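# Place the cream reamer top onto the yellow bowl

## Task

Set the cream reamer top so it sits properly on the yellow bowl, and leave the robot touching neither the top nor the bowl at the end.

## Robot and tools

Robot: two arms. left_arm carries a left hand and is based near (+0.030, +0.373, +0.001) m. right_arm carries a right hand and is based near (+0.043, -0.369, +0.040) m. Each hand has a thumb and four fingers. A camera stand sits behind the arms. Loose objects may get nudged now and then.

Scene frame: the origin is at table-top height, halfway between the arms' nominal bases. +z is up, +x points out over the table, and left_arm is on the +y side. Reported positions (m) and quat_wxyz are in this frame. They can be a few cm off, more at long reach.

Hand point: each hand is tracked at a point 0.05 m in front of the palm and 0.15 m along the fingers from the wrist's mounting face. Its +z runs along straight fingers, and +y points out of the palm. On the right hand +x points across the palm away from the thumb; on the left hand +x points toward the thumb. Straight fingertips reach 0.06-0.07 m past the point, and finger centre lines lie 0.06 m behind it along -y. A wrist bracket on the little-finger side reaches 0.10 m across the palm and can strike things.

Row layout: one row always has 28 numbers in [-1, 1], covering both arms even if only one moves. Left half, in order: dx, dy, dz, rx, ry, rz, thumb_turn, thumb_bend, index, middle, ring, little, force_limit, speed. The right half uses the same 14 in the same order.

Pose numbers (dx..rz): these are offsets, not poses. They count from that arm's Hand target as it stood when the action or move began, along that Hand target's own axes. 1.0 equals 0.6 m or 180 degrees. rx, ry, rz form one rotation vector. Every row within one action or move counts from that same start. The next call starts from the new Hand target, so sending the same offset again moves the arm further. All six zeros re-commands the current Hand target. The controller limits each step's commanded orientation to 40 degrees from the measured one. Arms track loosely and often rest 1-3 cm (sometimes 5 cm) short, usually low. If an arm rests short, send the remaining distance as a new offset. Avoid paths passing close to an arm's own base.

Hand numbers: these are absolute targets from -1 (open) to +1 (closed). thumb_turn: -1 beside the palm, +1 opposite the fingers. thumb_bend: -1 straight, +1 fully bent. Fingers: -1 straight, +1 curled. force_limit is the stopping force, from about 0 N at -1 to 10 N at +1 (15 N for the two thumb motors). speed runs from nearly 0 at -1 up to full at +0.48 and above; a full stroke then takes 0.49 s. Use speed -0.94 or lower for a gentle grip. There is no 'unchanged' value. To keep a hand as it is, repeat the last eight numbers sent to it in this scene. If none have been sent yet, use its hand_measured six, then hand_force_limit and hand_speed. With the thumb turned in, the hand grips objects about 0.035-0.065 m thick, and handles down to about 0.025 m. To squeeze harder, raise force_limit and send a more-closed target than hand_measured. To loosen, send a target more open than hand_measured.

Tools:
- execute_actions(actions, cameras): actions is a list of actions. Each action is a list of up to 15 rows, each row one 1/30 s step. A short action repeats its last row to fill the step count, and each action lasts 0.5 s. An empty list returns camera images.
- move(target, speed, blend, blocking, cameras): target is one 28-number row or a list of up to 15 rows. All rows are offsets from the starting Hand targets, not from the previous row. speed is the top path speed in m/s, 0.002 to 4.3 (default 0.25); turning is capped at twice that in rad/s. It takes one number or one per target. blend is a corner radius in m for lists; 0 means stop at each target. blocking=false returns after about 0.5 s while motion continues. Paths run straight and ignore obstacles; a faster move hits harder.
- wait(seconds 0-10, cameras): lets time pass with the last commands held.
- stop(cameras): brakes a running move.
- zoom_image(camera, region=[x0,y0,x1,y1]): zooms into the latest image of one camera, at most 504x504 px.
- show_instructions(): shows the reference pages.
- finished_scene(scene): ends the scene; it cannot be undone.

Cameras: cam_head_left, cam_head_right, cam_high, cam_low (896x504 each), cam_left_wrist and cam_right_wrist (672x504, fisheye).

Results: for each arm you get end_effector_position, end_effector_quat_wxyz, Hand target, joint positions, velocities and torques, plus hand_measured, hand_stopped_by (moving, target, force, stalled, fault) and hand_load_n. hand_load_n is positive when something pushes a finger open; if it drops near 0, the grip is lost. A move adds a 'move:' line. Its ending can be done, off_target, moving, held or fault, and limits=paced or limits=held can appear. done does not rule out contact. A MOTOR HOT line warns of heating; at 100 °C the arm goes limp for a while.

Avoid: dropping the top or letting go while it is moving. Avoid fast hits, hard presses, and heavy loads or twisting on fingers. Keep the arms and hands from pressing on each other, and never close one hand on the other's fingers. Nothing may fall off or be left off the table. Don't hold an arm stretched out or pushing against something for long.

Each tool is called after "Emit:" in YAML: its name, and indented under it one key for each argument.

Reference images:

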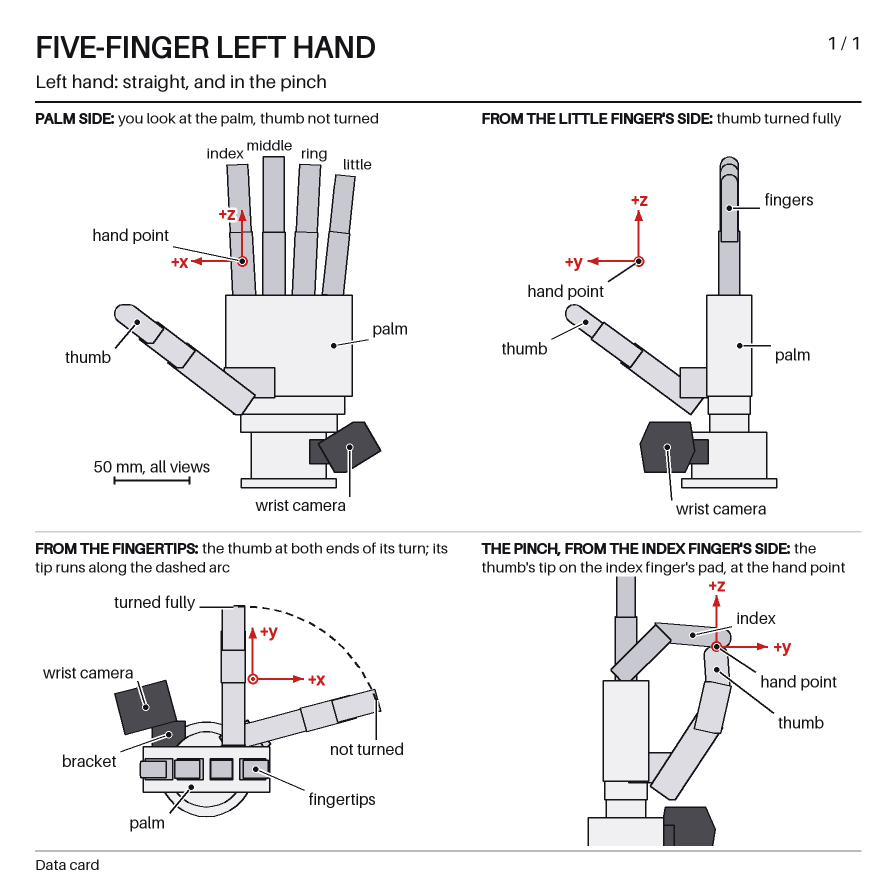

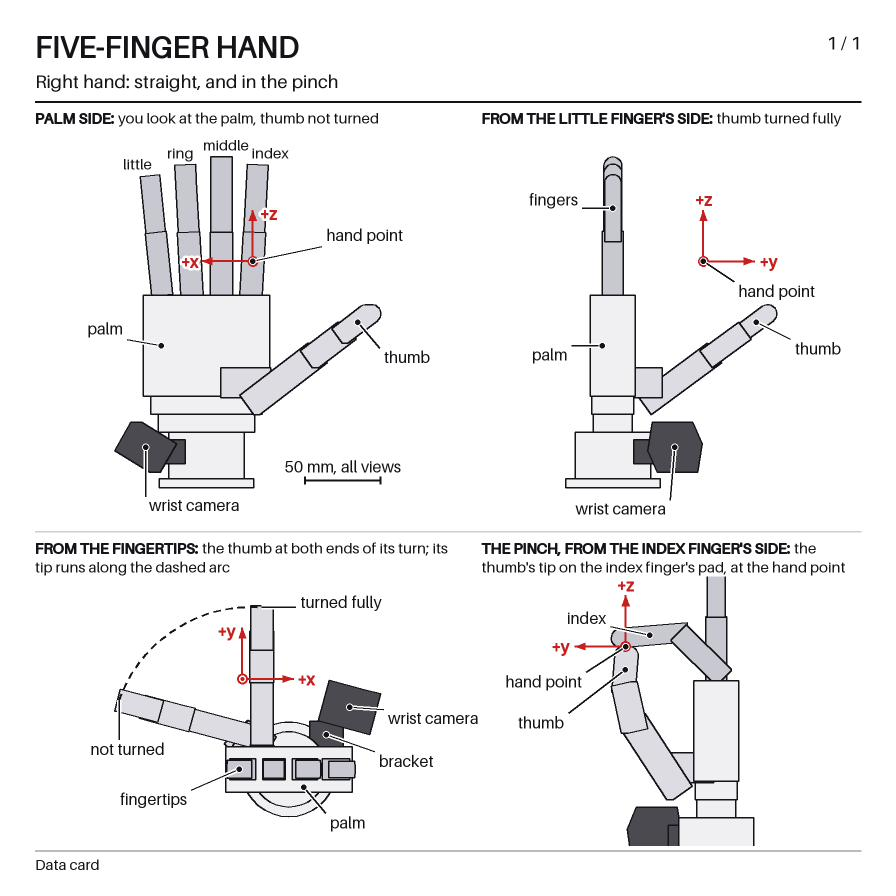

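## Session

Emit:
execute_actions:
  actions: []

Scene clock: 0.00 s.
left_arm: end_effector_position=(+0.3354, -0.0018, +0.1764) hand_measured=(-1.000, -1.000, -1.000, -1.000, -1.000, -1.000) hand_load_n=(+0.0, +0.5, +0.0, +0.0, +0.0, +0.0) hand_stopped_by=(target, target, target, target, target, target) hand_force_limit=0.00 hand_speed=-0.80 end_effector_quat_wxyz=(+0.002, +0.039, +0.745, -0.666) | right_arm: end_effector_position=(+0.4667, -0.5641, +0.1398) hand_measured=(-1.000, -1.000, -1.000, -1.000, -1.000, -1.000) hand_load_n=(+0.0, +0.0, +0.0, +0.0, +0.0, +0.0) hand_stopped_by=(target, target, target, target, target, target) hand_force_limit=0.00 hand_speed=-0.80 end_effector_quat_wxyz=(-0.156, +0.960, -0.205, +0.112)
Joint positions: left_arm=[-0.481 1.392 0.718 0.425 1.103 0.278] | right_arm=[-0.463 1.587 1.239 -1.074 -0.358 -1.579]
Joint velocities: within noise
Joint torques (N m): no reading
Heat: left arm: hottest elbow 36 °C; right arm: hottest elbow 41 °C.
Hand target: left_arm +0.3430, -0.0060, +0.1893; +0.013, +0.048, +0.739, -0.672 | right_arm +0.4741, -0.5678, +0.1448; -0.154, +0.960, -0.203, +0.120
camera_calibration:
cam_left_wrist: T_world_to_cam=[[-0.331374, -0.152274, 0.93113, -0.0474947], [-0.789423, 0.585234, -0.185236, 0.299171], [-0.516722, -0.796438, -0.31414, 0.344748], [0, 0, 0, 1]] pos_world=[0.398573, 0.0922534, 0.20794]
cam_right_wrist: T_world_to_cam=[[-0.168066, -0.936915, -0.306502, -0.401434], [-0.959472, 0.0841266, 0.268955, 0.460593], [-0.226203, 0.339283, -0.913082, 0.538337], [0, 0, 0, 1]] pos_world=[0.496232, -0.597506, 0.244627]

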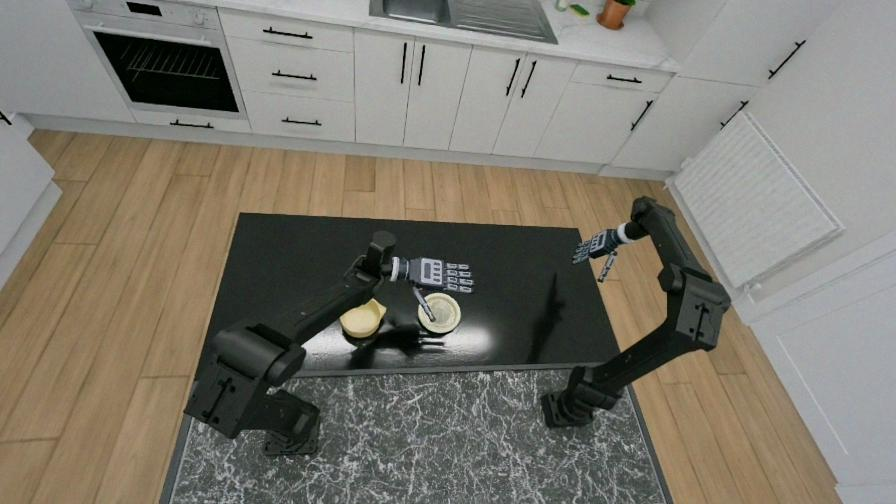

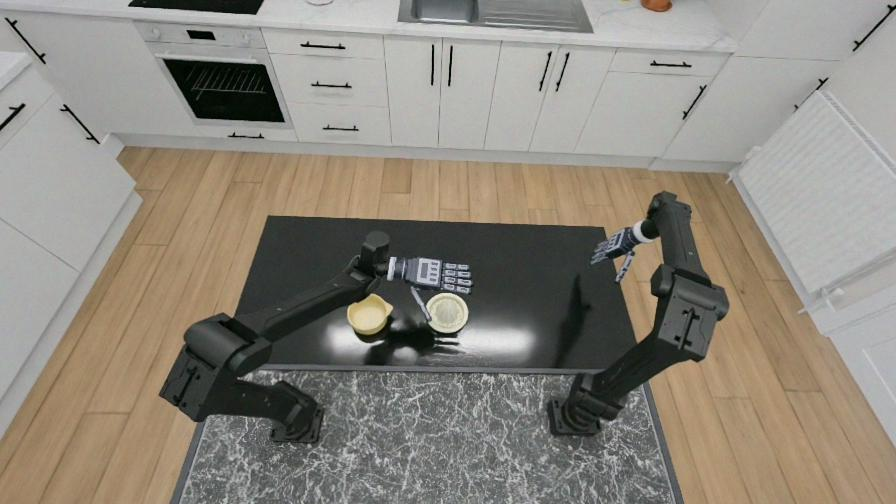

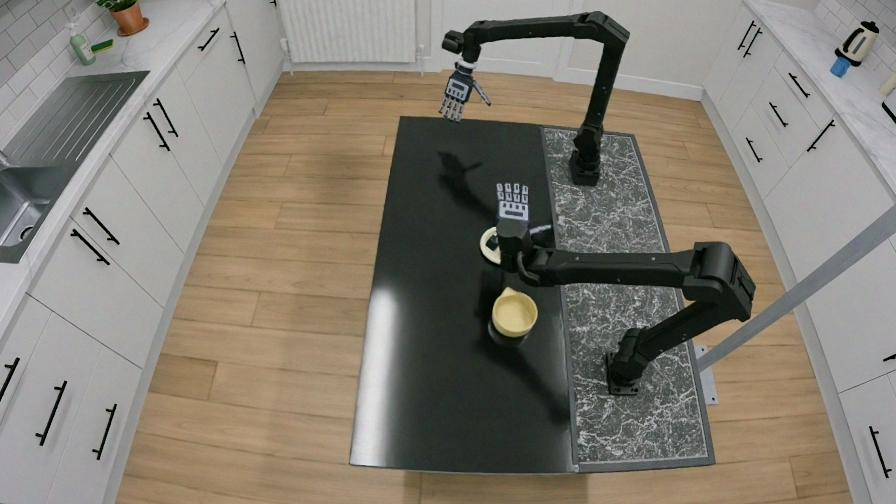

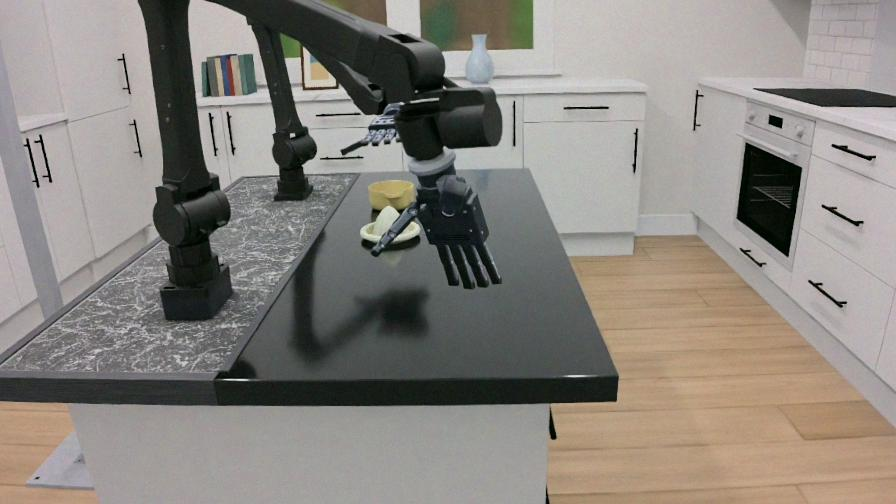

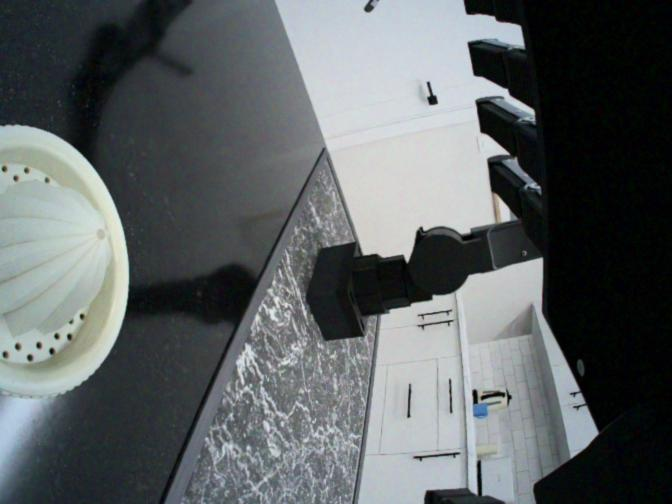

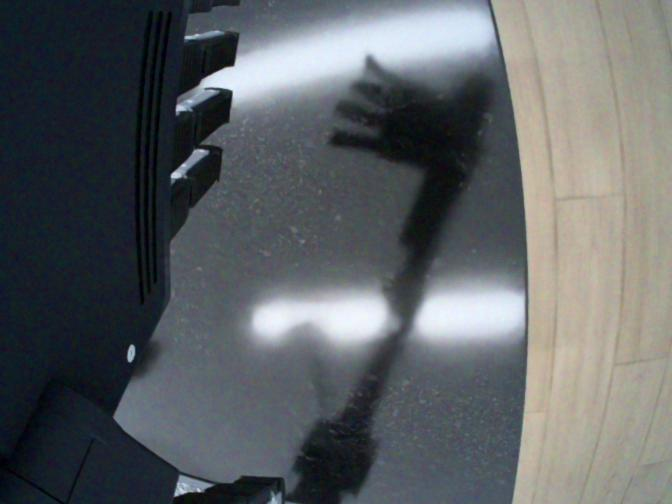

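Emit:
execute_actions:
  actions: []

Scene clock: 15.10 s.
left_arm: end_effector_position=(+0.3354, -0.0018, +0.1764) hand_measured=(-1.000, -1.000, -1.000, -1.000, -1.000, -1.000) hand_load_n=(+0.0, +0.5, -0.5, -0.5, +0.0, +0.0) hand_stopped_by=(target, target, target, target, target, target) hand_force_limit=0.00 hand_speed=-0.80 end_effector_quat_wxyz=(+0.002, +0.039, +0.745, -0.666) | right_arm: end_effector_position=(+0.4667, -0.5641, +0.1398) hand_measured=(-1.000, -1.000, -1.000, -1.000, -1.000, -1.000) hand_load_n=(+0.0, +0.0, +0.0, +0.0, +0.0, +0.0) hand_stopped_by=(target, target, target, target, target, target) hand_force_limit=0.00 hand_speed=-0.80 end_effector_quat_wxyz=(-0.156, +0.960, -0.205, +0.112)
Joint positions: left_arm=[-0.481 1.392 0.718 0.425 1.103 0.278] | right_arm=[-0.463 1.587 1.239 -1.074 -0.358 -1.579]
Joint velocities: within noise
Joint torques (N m): left_arm=[0.56 -8.76 10 1.72 0.18 -0.07] | right_arm=[0.38 -17.03 10.32 0.65 -0.34 0.03]
Heat: left arm: hottest elbow 40 °C; right arm: hottest elbow 45 °C.
Hand target: left_arm +0.3430, -0.0060, +0.1893; +0.013, +0.048, +0.739, -0.672 | right_arm +0.4741, -0.5678, +0.1448; -0.154, +0.960, -0.203, +0.120
camera_calibration:
cam_left_wrist: T_world_to_cam=[[-0.331374, -0.152274, 0.93113, -0.0474947], [-0.789423, 0.585234, -0.185236, 0.299171], [-0.516722, -0.796438, -0.31414, 0.344748], [0, 0, 0, 1]] pos_world=[0.398573, 0.0922534, 0.20794]
cam_right_wrist: T_world_to_cam=[[-0.168066, -0.936915, -0.306502, -0.401434], [-0.959472, 0.0841266, 0.268955, 0.460593], [-0.226203, 0.339283, -0.913082, 0.538337], [0, 0, 0, 1]] pos_world=[0.496232, -0.597506, 0.244627]

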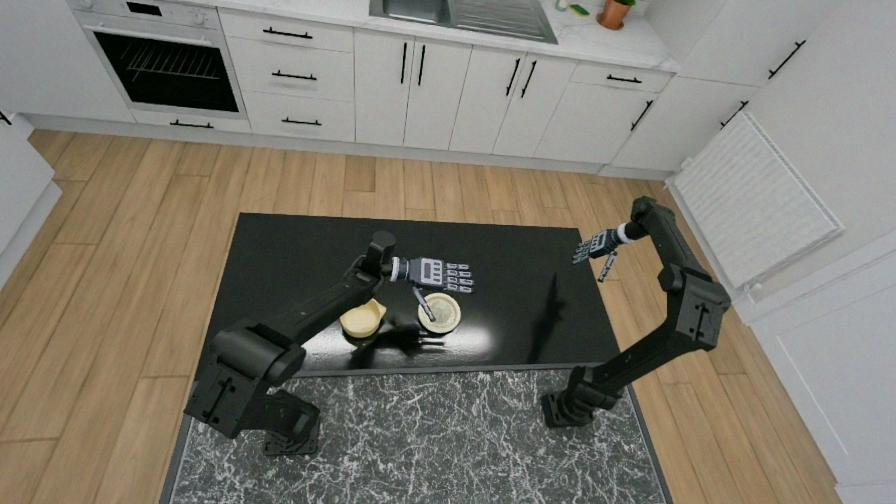

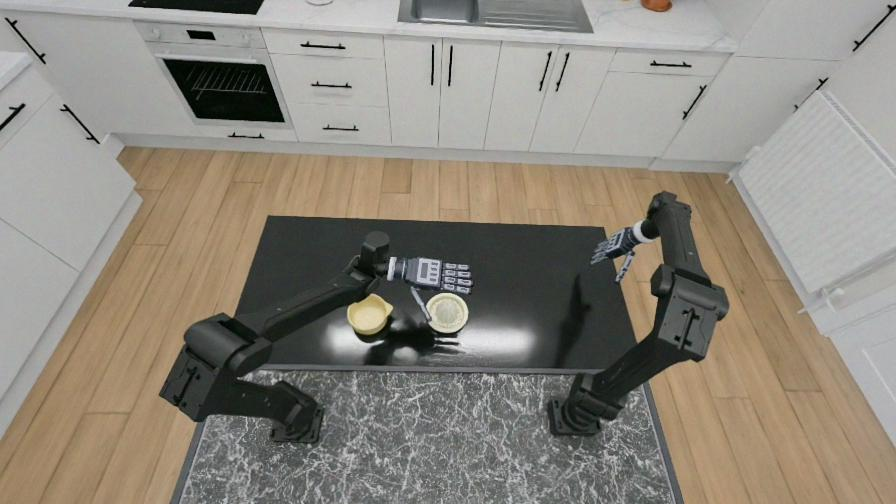

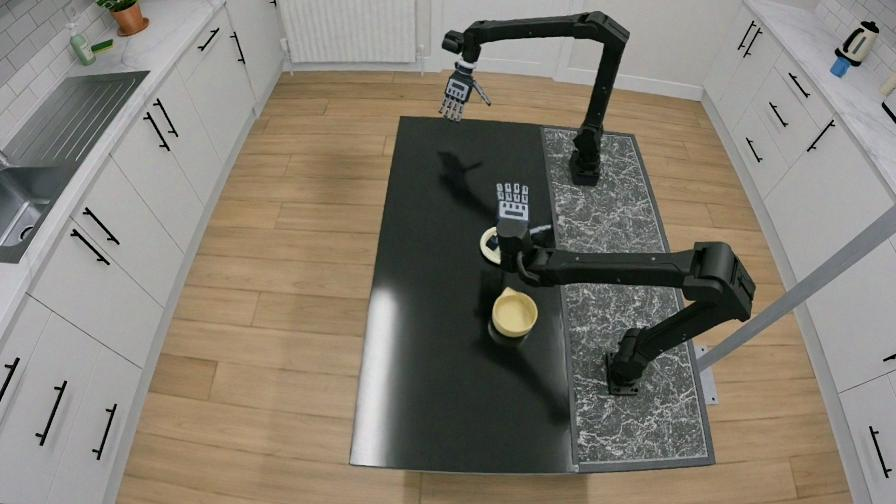

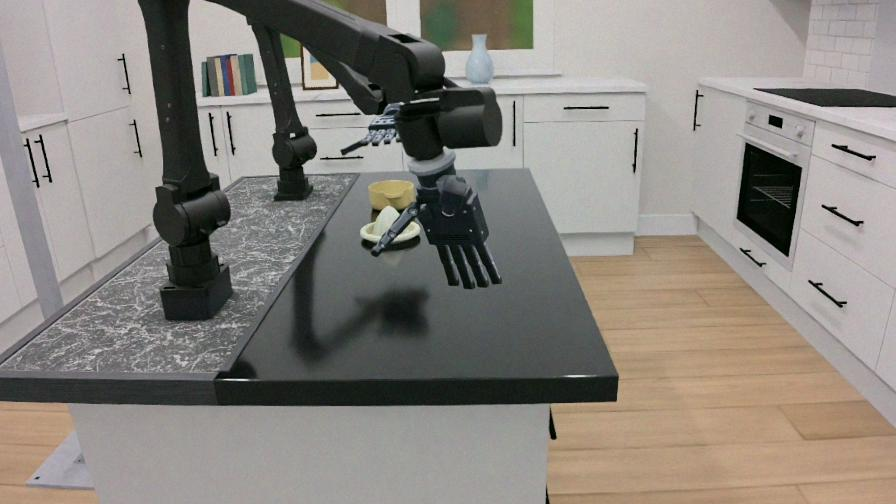

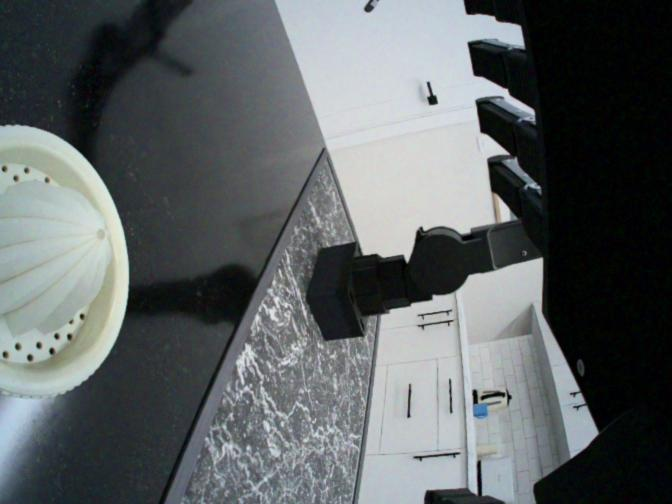

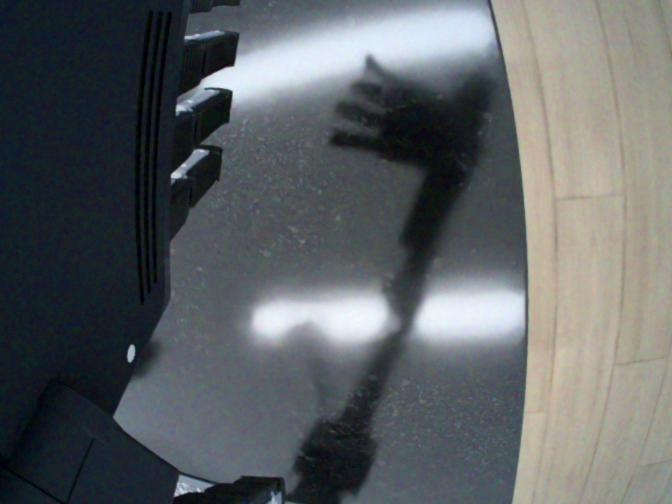

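Emit:
move:
  target: [-0.038,-0.0275,0.044,-0.1815,-0.2189,-0.1154,1,-0.86,-0.19,-0.17,-1,-1,0,-0.2,0,0,0,0,0,0,-1,-1,-1,-1,-1,-1,0,-0.8]
  speed: 0.2
  cameras: ["cam_left_wrist","cam_head_right","cam_low"]

Scene clock: 43.23 s.
left_arm: end_effector_position=(+0.3490, -0.0153, +0.1737) hand_measured=(+1.000, -0.860, -0.190, -0.170, -1.000, -1.000) hand_load_n=(+0.0, +0.0, -0.5, +0.0, +0.0, +0.0) hand_stopped_by=(target, target, target, target, target, target) hand_force_limit=0.00 hand_speed=-0.20 end_effector_quat_wxyz=(+0.144, -0.314, +0.854, -0.389) | right_arm: end_effector_position=(+0.4667, -0.5641, +0.1398) hand_measured=(-1.000, -1.000, -1.000, -1.000, -1.000, -1.000) hand_load_n=(+0.0, +0.0, +0.0, +0.0, +0.0, +0.0) hand_stopped_by=(target, target, target, target, target, target) hand_force_limit=0.00 hand_speed=-0.80 end_effector_quat_wxyz=(-0.156, +0.960, -0.205, +0.112)
Joint positions: left_arm=[-0.785 1.276 0.96 -0.399 0.042 0.039] | right_arm=[-0.463 1.587 1.239 -1.074 -0.358 -1.579]
Joint torques (N m): left_arm=[-0.5 -7.82 15.21 1.18 -0.16 -0.12] | right_arm=[0.56 -17.55 10.06 0.57 -0.35 0.05]
Heat: left arm: hottest elbow 45 °C; right arm: hottest elbow 49 °C.
Hand target: left_arm +0.3630, -0.0349, +0.2049; +0.152, -0.312, +0.843, -0.411 | right_arm +0.4741, -0.5678, +0.1448; -0.154, +0.960, -0.203, +0.120
Off the commanded pose: left_arm 0.040 m, 3 deg | right_arm 0.010 m, 1 deg.
move: off_target (left_arm)
camera_calibration:
cam_left_wrist: T_world_to_cam=[[0.231295, -0.692693, 0.683139, -0.204171], [-0.972208, -0.138396, 0.188835, 0.305083], [-0.0362614, -0.70783, -0.705452, 0.241838], [0, 0, 0, 1]] pos_world=[0.352597, 0.0719749, 0.252472]
Images, in order (width x height): cam_head_right 896x504, cam_low 896x504, cam_left_wrist 672x504.

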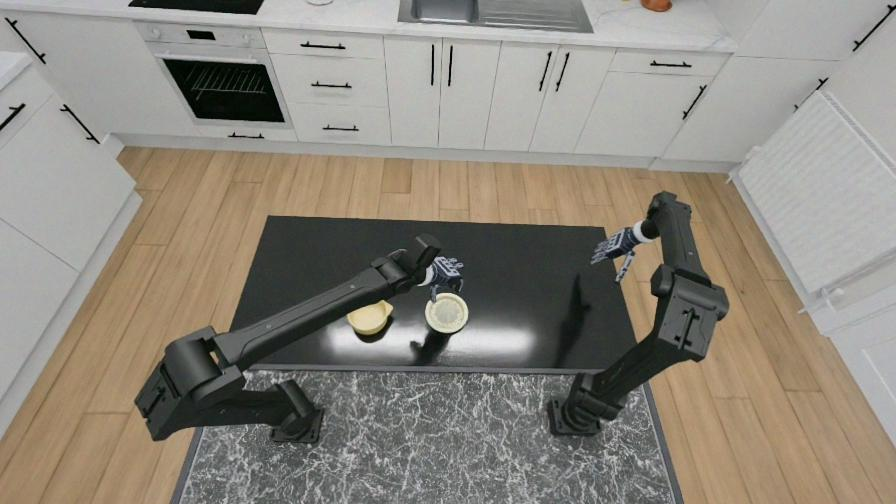

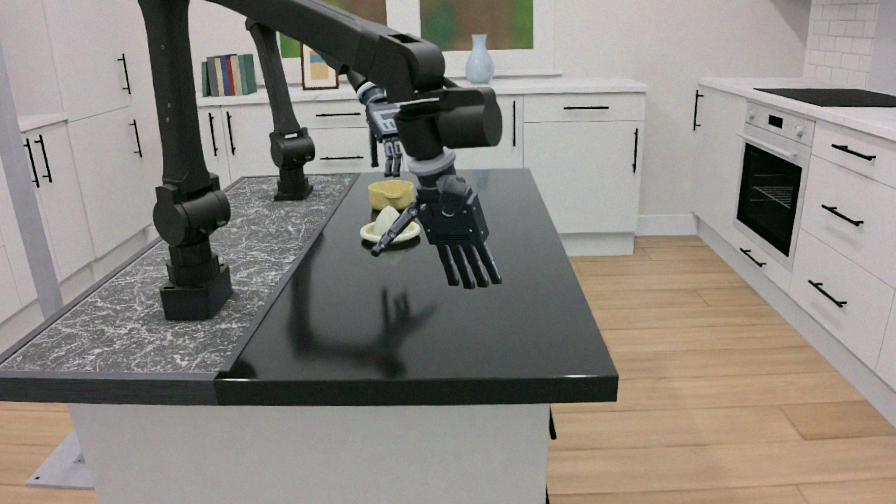

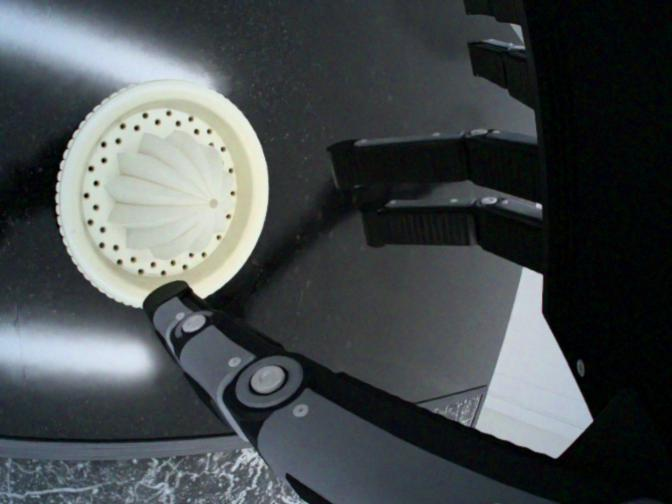

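Emit:
move:
  target: [0.0074,0.1158,0.0657,0,0,0,1,-0.86,-0.19,-0.17,-1,-1,0,-0.2,0,0,0,0,0,0,-1,-1,-1,-1,-1,-1,0,-0.8]
  speed: 0.12
  cameras: ["cam_left_wrist"]

Scene clock: 56.17 s.
left_arm: end_effector_position=(+0.3534, -0.0250, +0.1287) hand_measured=(+1.000, -0.860, -0.190, -0.170, -1.000, -1.000) hand_load_n=(+0.0, +0.0, +0.0, +0.0, +0.0, +0.0) hand_stopped_by=(target, target, target, target, target, target) hand_force_limit=0.00 hand_speed=-0.20 end_effector_quat_wxyz=(+0.152, -0.311, +0.845, -0.407) | right_arm: end_effector_position=(+0.4667, -0.5641, +0.1398) hand_measured=(-1.000, -1.000, -1.000, -1.000, -1.000, -1.000) hand_load_n=(+0.0, +0.0, +0.0, +0.0, +0.0, +0.0) hand_stopped_by=(target, target, target, target, target, target) hand_force_limit=0.00 hand_speed=-0.80 end_effector_quat_wxyz=(-0.156, +0.960, -0.205, +0.112)
Joint positions: left_arm=[-0.794 1.336 0.867 -0.203 0.034 0.032] | right_arm=[-0.463 1.587 1.239 -1.074 -0.358 -1.579]
Joint torques (N m): left_arm=[-0.15 -8.47 8.55 2.58 -0.17 -0.16] | right_arm=[0.26 -17.03 10.24 0.68 -0.35 0.01]
Heat: left arm: hottest elbow 49 °C; right arm: hottest elbow 50 °C.
Hand target: left_arm +0.3518, -0.0290, +0.1260; +0.152, -0.312, +0.843, -0.411 | right_arm +0.4741, -0.5678, +0.1448; -0.154, +0.960, -0.203, +0.120
Off the commanded pose: left_arm 0.005 m, 1 deg | right_arm 0.010 m, 1 deg.
move: done
camera_calibration:
cam_left_wrist: T_world_to_cam=[[0.211656, -0.671003, 0.710603, -0.177155], [-0.977228, -0.134107, 0.164438, 0.32146], [-0.015042, -0.729226, -0.684108, 0.192537], [0, 0, 0, 1]] pos_world=[0.354532, 0.0646414, 0.204743]
Images, in order (width x height): cam_left_wrist 672x504.

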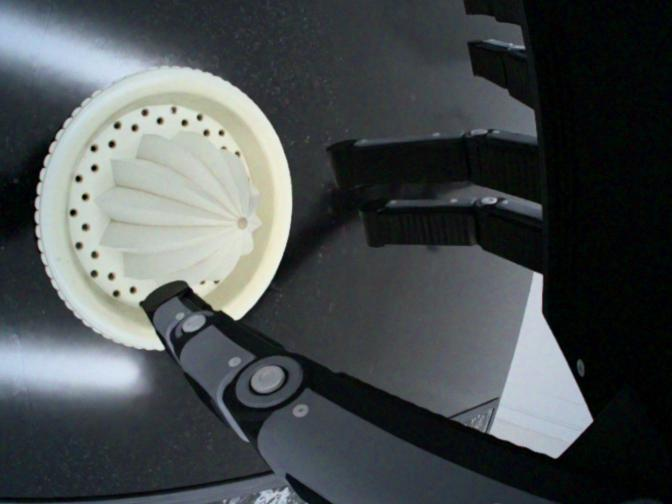

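Emit:
move:
  target: [0.0042,0.0625,0.0582,0,0,0,1,-0.86,-0.19,-0.17,-1,-1,0,-0.2,0,0,0,0,0,0,-1,-1,-1,-1,-1,-1,0,-0.8]
  speed: 0.08
  cameras: ["cam_left_wrist"]

Scene clock: 63.07 s.
left_arm: end_effector_position=(+0.3554, -0.0309, +0.0798) hand_measured=(+1.000, -0.860, -0.190, -0.170, -1.000, -1.000) hand_load_n=(+0.0, +0.0, +0.0, +0.0, +0.0, +0.0) hand_stopped_by=(target, target, target, target, target, target) hand_force_limit=0.00 hand_speed=-0.20 end_effector_quat_wxyz=(+0.153, -0.311, +0.844, -0.409) | right_arm: end_effector_position=(+0.4667, -0.5641, +0.1398) hand_measured=(-1.000, -1.000, -1.000, -1.000, -1.000, -1.000) hand_load_n=(-0.5, +0.0, +0.0, +0.0, +0.0, +0.0) hand_stopped_by=(target, target, target, target, target, target) hand_force_limit=0.00 hand_speed=-0.80 end_effector_quat_wxyz=(-0.156, +0.960, -0.205, +0.112)
Joint positions: left_arm=[-0.8 1.428 0.805 -0.045 0.028 0.028] | right_arm=[-0.463 1.587 1.239 -1.074 -0.358 -1.579]
Joint torques (N m): left_arm=[-0.15 -8.76 7.77 2.54 -0.17 -0.14] | right_arm=[0.73 -17.26 10.29 0.76 -0.3 0.02]
Heat: left arm: hottest elbow 47 °C; right arm: hottest elbow 51 °C.
Hand target: left_arm +0.3528, -0.0339, +0.0750; +0.152, -0.312, +0.843, -0.411 | right_arm +0.4741, -0.5678, +0.1448; -0.154, +0.960, -0.203, +0.120
Off the commanded pose: left_arm 0.006 m, 0 deg | right_arm 0.010 m, 1 deg.
move: done
camera_calibration:
cam_left_wrist: T_world_to_cam=[[0.209509, -0.668414, 0.713672, -0.146255], [-0.977726, -0.133855, 0.16166, 0.331134], [-0.0125271, -0.731646, -0.68157, 0.153604], [0, 0, 0, 1]] pos_world=[0.356325, 0.058949, 0.155539]
Images, in order (width x height): cam_left_wrist 672x504.

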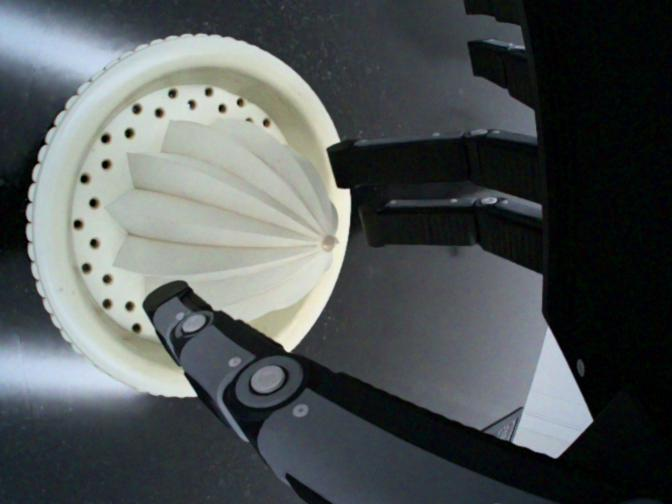

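Emit:
move:
  target: [0.0005,0.0467,0.0405,0,0,0,1,-0.86,-0.19,-0.17,-1,-1,0,-0.2,0,0,0,0,0,0,-1,-1,-1,-1,-1,-1,0,-0.8]
  speed: 0.06
  cameras: ["cam_left_wrist"]

Scene clock: 69.50 s.
left_arm: end_effector_position=(+0.3602, -0.0362, +0.0538) hand_measured=(+1.000, -0.862, -0.190, -0.170, -1.000, -1.000) hand_load_n=(+0.5, +4.0, +0.0, +3.0, +0.0, +0.0) hand_stopped_by=(target, target, target, target, target, target) hand_force_limit=0.00 hand_speed=-0.20 end_effector_quat_wxyz=(+0.157, -0.309, +0.839, -0.419) | right_arm: end_effector_position=(+0.4667, -0.5641, +0.1398) hand_measured=(-1.000, -1.000, -1.000, -1.000, -1.000, -1.000) hand_load_n=(+0.0, +0.0, +0.0, +0.0, +0.0, +0.0) hand_stopped_by=(target, target, target, target, target, target) hand_force_limit=0.00 hand_speed=-0.80 end_effector_quat_wxyz=(-0.156, +0.960, -0.205, +0.112)
Joint positions: left_arm=[-0.801 1.492 0.773 0.076 0.027 0.027] | right_arm=[-0.463 1.587 1.239 -1.074 -0.358 -1.579]
Joint torques (N m): left_arm=[-0.15 -8.18 6.75 2.3 -0.17 -0.13] | right_arm=[-0.32 -17.14 10.21 0.68 -0.32 0.02]
Heat: left arm: hottest elbow 46 °C; right arm: hottest elbow 51 °C.
Hand target: left_arm +0.3537, -0.0354, +0.0377; +0.152, -0.312, +0.843, -0.411 | right_arm +0.4741, -0.5678, +0.1448; -0.154, +0.960, -0.203, +0.120
Off the commanded pose: left_arm 0.017 m, 1 deg | right_arm 0.010 m, 1 deg.
move: off_target (left_arm)
camera_calibration:
cam_left_wrist: T_world_to_cam=[[0.198787, -0.654989, 0.729022, -0.128695], [-0.980043, -0.132444, 0.14824, 0.340941], [-0.000540651, -0.743941, -0.668245, 0.126658], [0, 0, 0, 1]] pos_world=[0.359789, 0.0550879, 0.127919]
Images, in order (width x height): cam_left_wrist 672x504.

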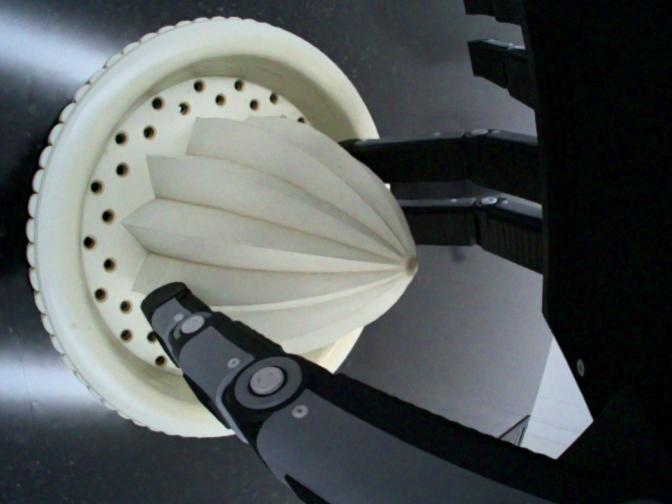

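Emit:
zoom_image:
  camera: "cam_left_wrist"
  region: [120, 100, 460, 440]

Emit:
execute_actions:
  actions: []
  cameras: ["cam_head_left","cam_low","cam_head_right"]

Emit:
zoom_image:
  camera: "cam_low"
  region: [320, 120, 480, 280]

Scaled by 1.482 from the camera's 672x504 image, which has a finer 960x720 frame.

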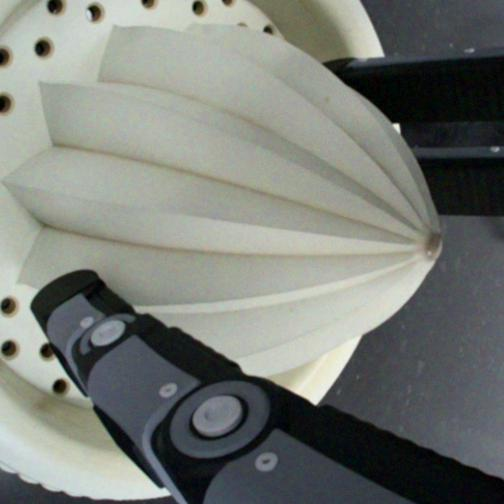

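Scene clock: 75.87 s.
left_arm: end_effector_position=(+0.3602, -0.0362, +0.0539) hand_measured=(+1.000, -0.862, -0.190, -0.170, -1.000, -1.000) hand_load_n=(+0.5, +3.5, +0.0, +3.0, +0.0, +0.0) hand_stopped_by=(target, target, target, target, target, target) hand_force_limit=0.00 hand_speed=-0.20 end_effector_quat_wxyz=(+0.157, -0.309, +0.839, -0.419) | right_arm: end_effector_position=(+0.4667, -0.5641, +0.1398) hand_measured=(-1.000, -1.000, -1.000, -1.000, -1.000, -1.000) hand_load_n=(+0.0, +0.0, +0.0, +0.0, +0.0, +0.0) hand_stopped_by=(target, target, target, target, target, target) hand_force_limit=0.00 hand_speed=-0.80 end_effector_quat_wxyz=(-0.156, +0.960, -0.205, +0.112)
Joint positions: left_arm=[-0.801 1.492 0.773 0.076 0.027 0.027] | right_arm=[-0.463 1.587 1.239 -1.074 -0.358 -1.579]
Joint velocities: within noise
Joint torques (N m): left_arm=[-0.21 -8.06 6.75 2.47 -0.17 -0.14] | right_arm=[-0.09 -16.73 10.15 0.54 -0.34 0]
Heat: left arm: hottest elbow 45 °C; right arm: hottest elbow 51 °C.
Hand target: left_arm +0.3538, -0.0354, +0.0378; +0.152, -0.312, +0.843, -0.411 | right_arm +0.4741, -0.5678, +0.1448; -0.154, +0.960, -0.203, +0.120
Off the commanded pose: left_arm 0.017 m, 1 deg | right_arm 0.010 m, 1 deg.
Images, in order (width x height): cam_head_left 896x504, cam_head_right 896x504, cam_low 896x504.

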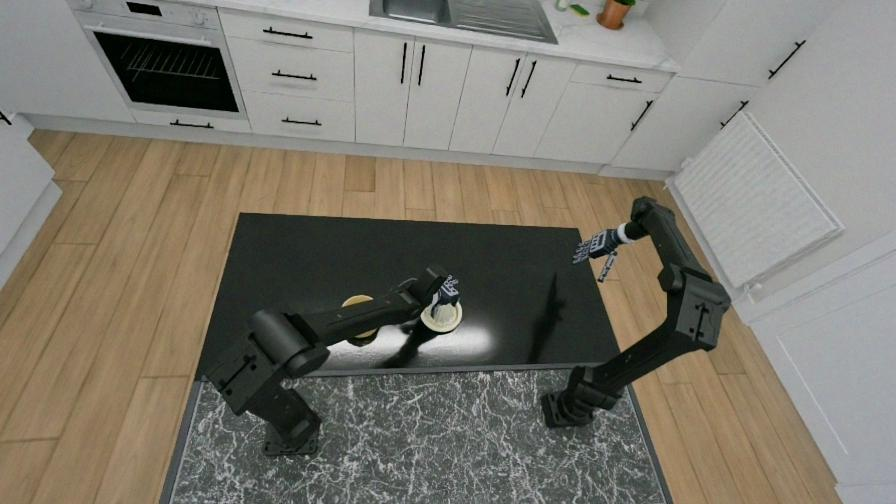

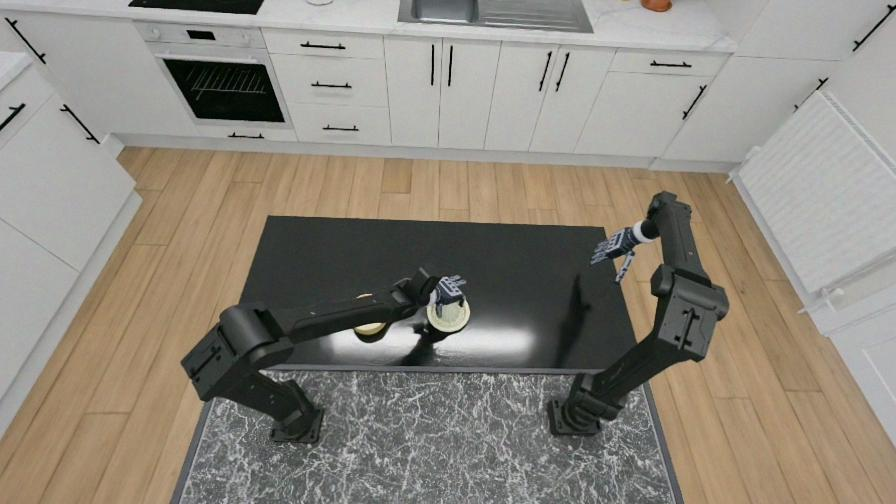

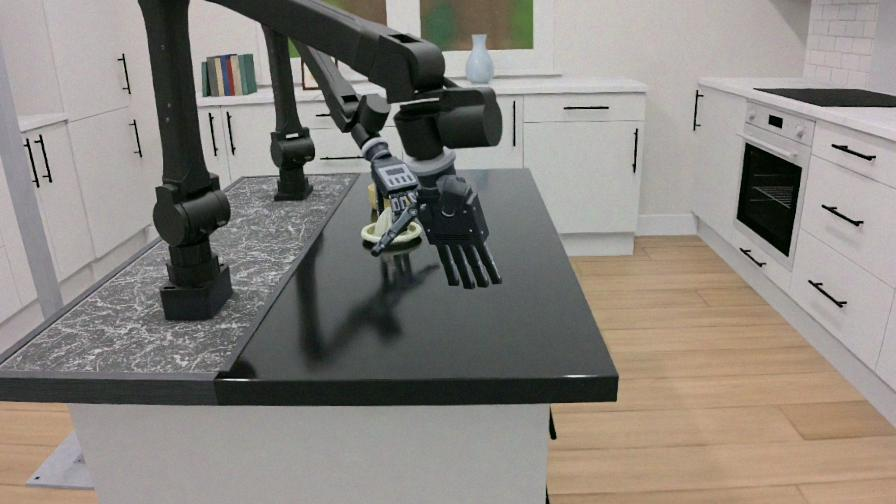

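Scaled by 3.150 from the camera's 896x504 image, which has a finer 1280x720 frame.

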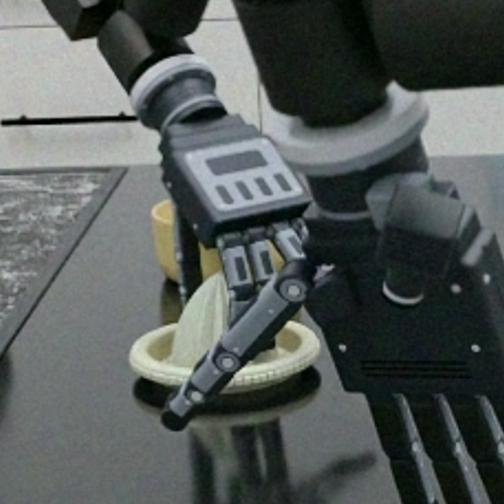

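Emit:
move:
  target:
    - [-0.0025,-0.0262,-0.0267,0,0,0,1,-0.86,-0.19,-0.17,-1,-1,0,-0.2,0,0,0,0,0,0,-1,-1,-1,-1,-1,-1,0,-0.8]
    - [-0.0025,0.0053,-0.002,0,0,0,1,-0.86,-0.19,-0.17,-1,-1,0,-0.2,0,0,0,0,0,0,-1,-1,-1,-1,-1,-1,0,-0.8]
  speed: 0.05
  cameras: ["cam_left_wrist"]

Scene clock: 92.60 s.
left_arm: end_effector_position=(+0.3590, -0.0349, +0.0539) hand_measured=(+1.000, -0.862, -0.190, -0.170, -1.000, -1.000) hand_load_n=(+0.5, +3.5, +0.0, +2.5, +0.0, +0.0) hand_stopped_by=(target, target, target, target, target, target) hand_force_limit=0.00 hand_speed=-0.20 end_effector_quat_wxyz=(+0.158, -0.309, +0.838, -0.421) | right_arm: end_effector_position=(+0.4667, -0.5641, +0.1398) hand_measured=(-1.000, -1.000, -1.000, -1.000, -1.000, -1.000) hand_load_n=(+0.0, +0.0, +0.0, +0.0, +0.0, +0.0) hand_stopped_by=(target, target, target, target, target, target) hand_force_limit=0.00 hand_speed=-0.80 end_effector_quat_wxyz=(-0.156, +0.960, -0.205, +0.112)
Joint positions: left_arm=[-0.801 1.487 0.764 0.084 0.027 0.027] | right_arm=[-0.463 1.587 1.239 -1.074 -0.358 -1.579]
Joint torques (N m): left_arm=[0.15 -7.82 6.64 2.4 -0.04 -0.11] | right_arm=[0.73 -17.38 10.15 0.49 -0.37 0.01]
Heat: left arm: hottest elbow 44 °C; right arm: hottest elbow 52 °C.
Hand target: left_arm +0.3531, -0.0323, +0.0361; +0.152, -0.312, +0.843, -0.411 | right_arm +0.4741, -0.5678, +0.1448; -0.154, +0.960, -0.203, +0.120
Off the commanded pose: left_arm 0.019 m, 2 deg | right_arm 0.010 m, 1 deg.
move: off_target (left_arm)
camera_calibration:
cam_left_wrist: T_world_to_cam=[[0.196344, -0.652328, 0.732064, -0.126923], [-0.980534, -0.131902, 0.145449, 0.340196], [0.00168041, -0.746371, -0.665528, 0.126637], [0, 0, 0, 1]] pos_world=[0.358282, 0.0565957, 0.127715]
Images, in order (width x height): cam_left_wrist 672x504.

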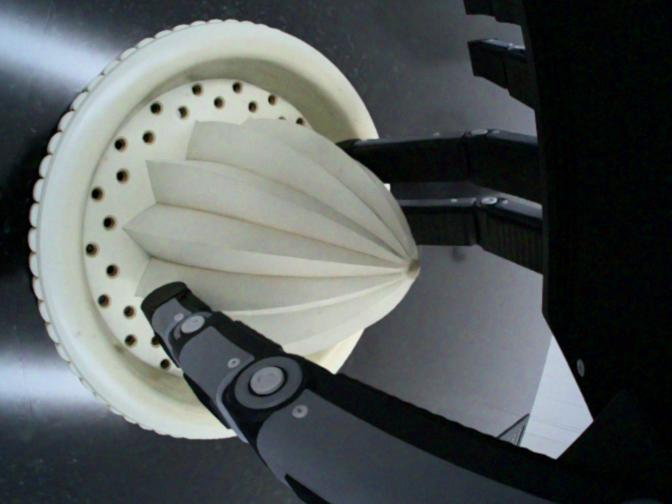

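Emit:
move:
  target: [0,0,0,0,0,0,1,-0.89,-0.19,-0.17,-1,-1,0,-0.5,0,0,0,0,0,0,-1,-1,-1,-1,-1,-1,0,-0.8]
  speed: 0.03
  cameras: ["cam_left_wrist"]

Scene clock: 101.80 s.
left_arm: end_effector_position=(+0.3592, -0.0351, +0.0516) hand_measured=(+1.000, -0.892, -0.190, -0.170, -1.000, -1.000) hand_load_n=(+0.5, +2.5, +0.0, +2.0, +0.0, +0.0) hand_stopped_by=(target, target, target, target, target, target) hand_force_limit=0.00 hand_speed=-0.50 end_effector_quat_wxyz=(+0.158, -0.309, +0.839, -0.420) | right_arm: end_effector_position=(+0.4667, -0.5641, +0.1398) hand_measured=(-1.000, -1.000, -1.000, -1.000, -1.000, -1.000) hand_load_n=(+0.0, +0.0, +0.0, +0.0, +0.0, +0.0) hand_stopped_by=(target, target, target, target, target, target) hand_force_limit=0.00 hand_speed=-0.80 end_effector_quat_wxyz=(-0.156, +0.960, -0.205, +0.112)
Joint positions: left_arm=[-0.801 1.493 0.764 0.087 0.027 0.027] | right_arm=[-0.463 1.587 1.239 -1.074 -0.358 -1.579]
Joint torques (N m): left_arm=[0.09 -8.29 6.64 2.25 -0.04 -0.11] | right_arm=[0.38 -17.2 10.17 0.49 -0.4 0.03]
Heat: left arm: hottest elbow 43 °C; right arm: hottest elbow 52 °C.
Hand target: left_arm +0.3531, -0.0323, +0.0362; +0.152, -0.312, +0.843, -0.411 | right_arm +0.4741, -0.5678, +0.1448; -0.154, +0.960, -0.203, +0.120
Off the commanded pose: left_arm 0.017 m, 1 deg | right_arm 0.010 m, 1 deg.
move: off_target (left_arm)
camera_calibration:
cam_left_wrist: T_world_to_cam=[[0.197456, -0.653533, 0.730689, -0.125803], [-0.980312, -0.132146, 0.146719, 0.340533], [0.000671791, -0.745273, -0.666759, 0.125469], [0, 0, 0, 1]] pos_world=[0.358585, 0.0562922, 0.125617]
Images, in order (width x height): cam_left_wrist 672x504.

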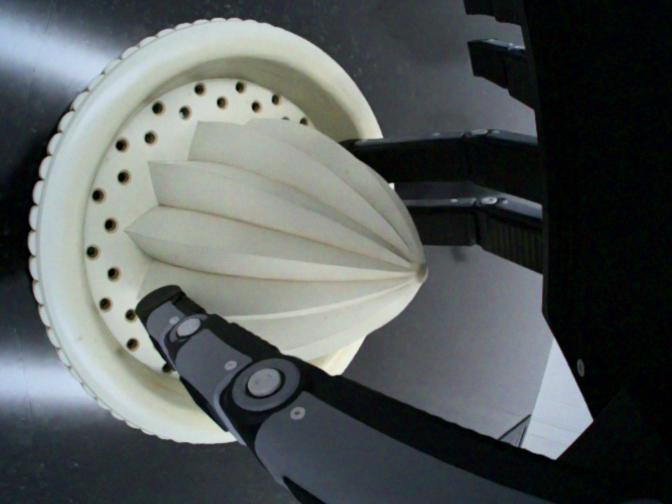

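Emit:
move:
  target: [0,0,0,0,0,0,1,-0.94,-0.22,-0.20,-1,-1,0,-0.5,0,0,0,0,0,0,-1,-1,-1,-1,-1,-1,0,-0.8]
  speed: 0.03
  cameras: ["cam_left_wrist"]

Scene clock: 104.07 s.
left_arm: end_effector_position=(+0.3570, -0.0328, +0.0442) hand_measured=(+1.000, -0.940, -0.220, -0.200, -1.000, -1.000) hand_load_n=(+0.0, +0.0, +0.0, +0.5, +0.0, +0.0) hand_stopped_by=(target, target, target, target, target, target) hand_force_limit=0.00 hand_speed=-0.50 end_effector_quat_wxyz=(+0.155, -0.310, +0.842, -0.414) | right_arm: end_effector_position=(+0.4667, -0.5641, +0.1398) hand_measured=(-1.000, -1.000, -1.000, -1.000, -1.000, -1.000) hand_load_n=(+0.0, +0.0, +0.0, +0.0, +0.0, +0.0) hand_stopped_by=(target, target, target, target, target, target) hand_force_limit=0.00 hand_speed=-0.80 end_effector_quat_wxyz=(-0.156, +0.960, -0.205, +0.112)
Joint positions: left_arm=[-0.801 1.503 0.759 0.087 0.027 0.027] | right_arm=[-0.463 1.587 1.239 -1.074 -0.358 -1.579]
Joint torques (N m): left_arm=[0.15 -9.05 6.97 2.26 -0.04 -0.11] | right_arm=[0.73 -17.32 10.15 0.64 -0.36 0.02]
Heat: left arm: hottest elbow 42 °C; right arm: hottest elbow 52 °C.
Hand target: left_arm +0.3531, -0.0323, +0.0362; +0.152, -0.312, +0.843, -0.411 | right_arm +0.4741, -0.5678, +0.1448; -0.154, +0.960, -0.203, +0.120
Off the commanded pose: left_arm 0.009 m, 1 deg | right_arm 0.010 m, 1 deg.
move: done
camera_calibration:
cam_left_wrist: T_world_to_cam=[[0.20496, -0.661635, 0.721271, -0.120916], [-0.97875, -0.133811, 0.155379, 0.338836], [-0.00629004, -0.73779, -0.675001, 0.12528], [0, 0, 0, 1]] pos_world=[0.357207, 0.0577685, 0.119129]
Images, in order (width x height): cam_left_wrist 672x504.

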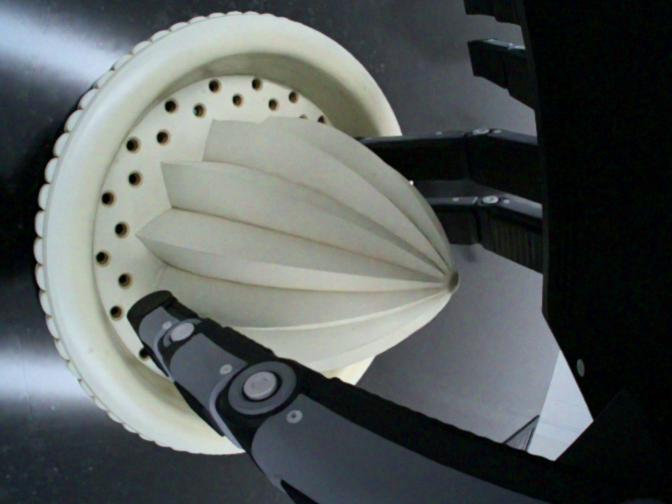

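Emit:
zoom_image:
  camera: "cam_left_wrist"
  region: [120, 60, 500, 440]

Scaled by 1.326 from the camera's 672x504 image, which has a finer 960x720 frame.

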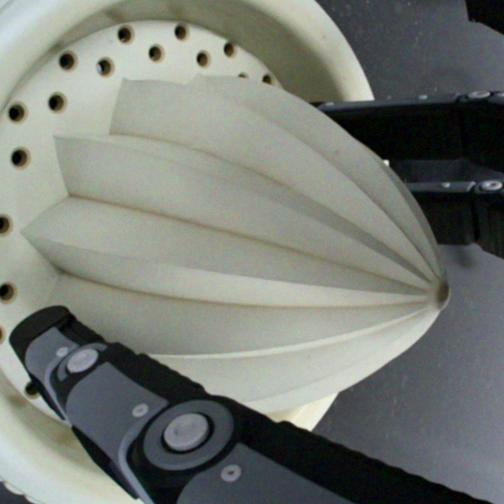

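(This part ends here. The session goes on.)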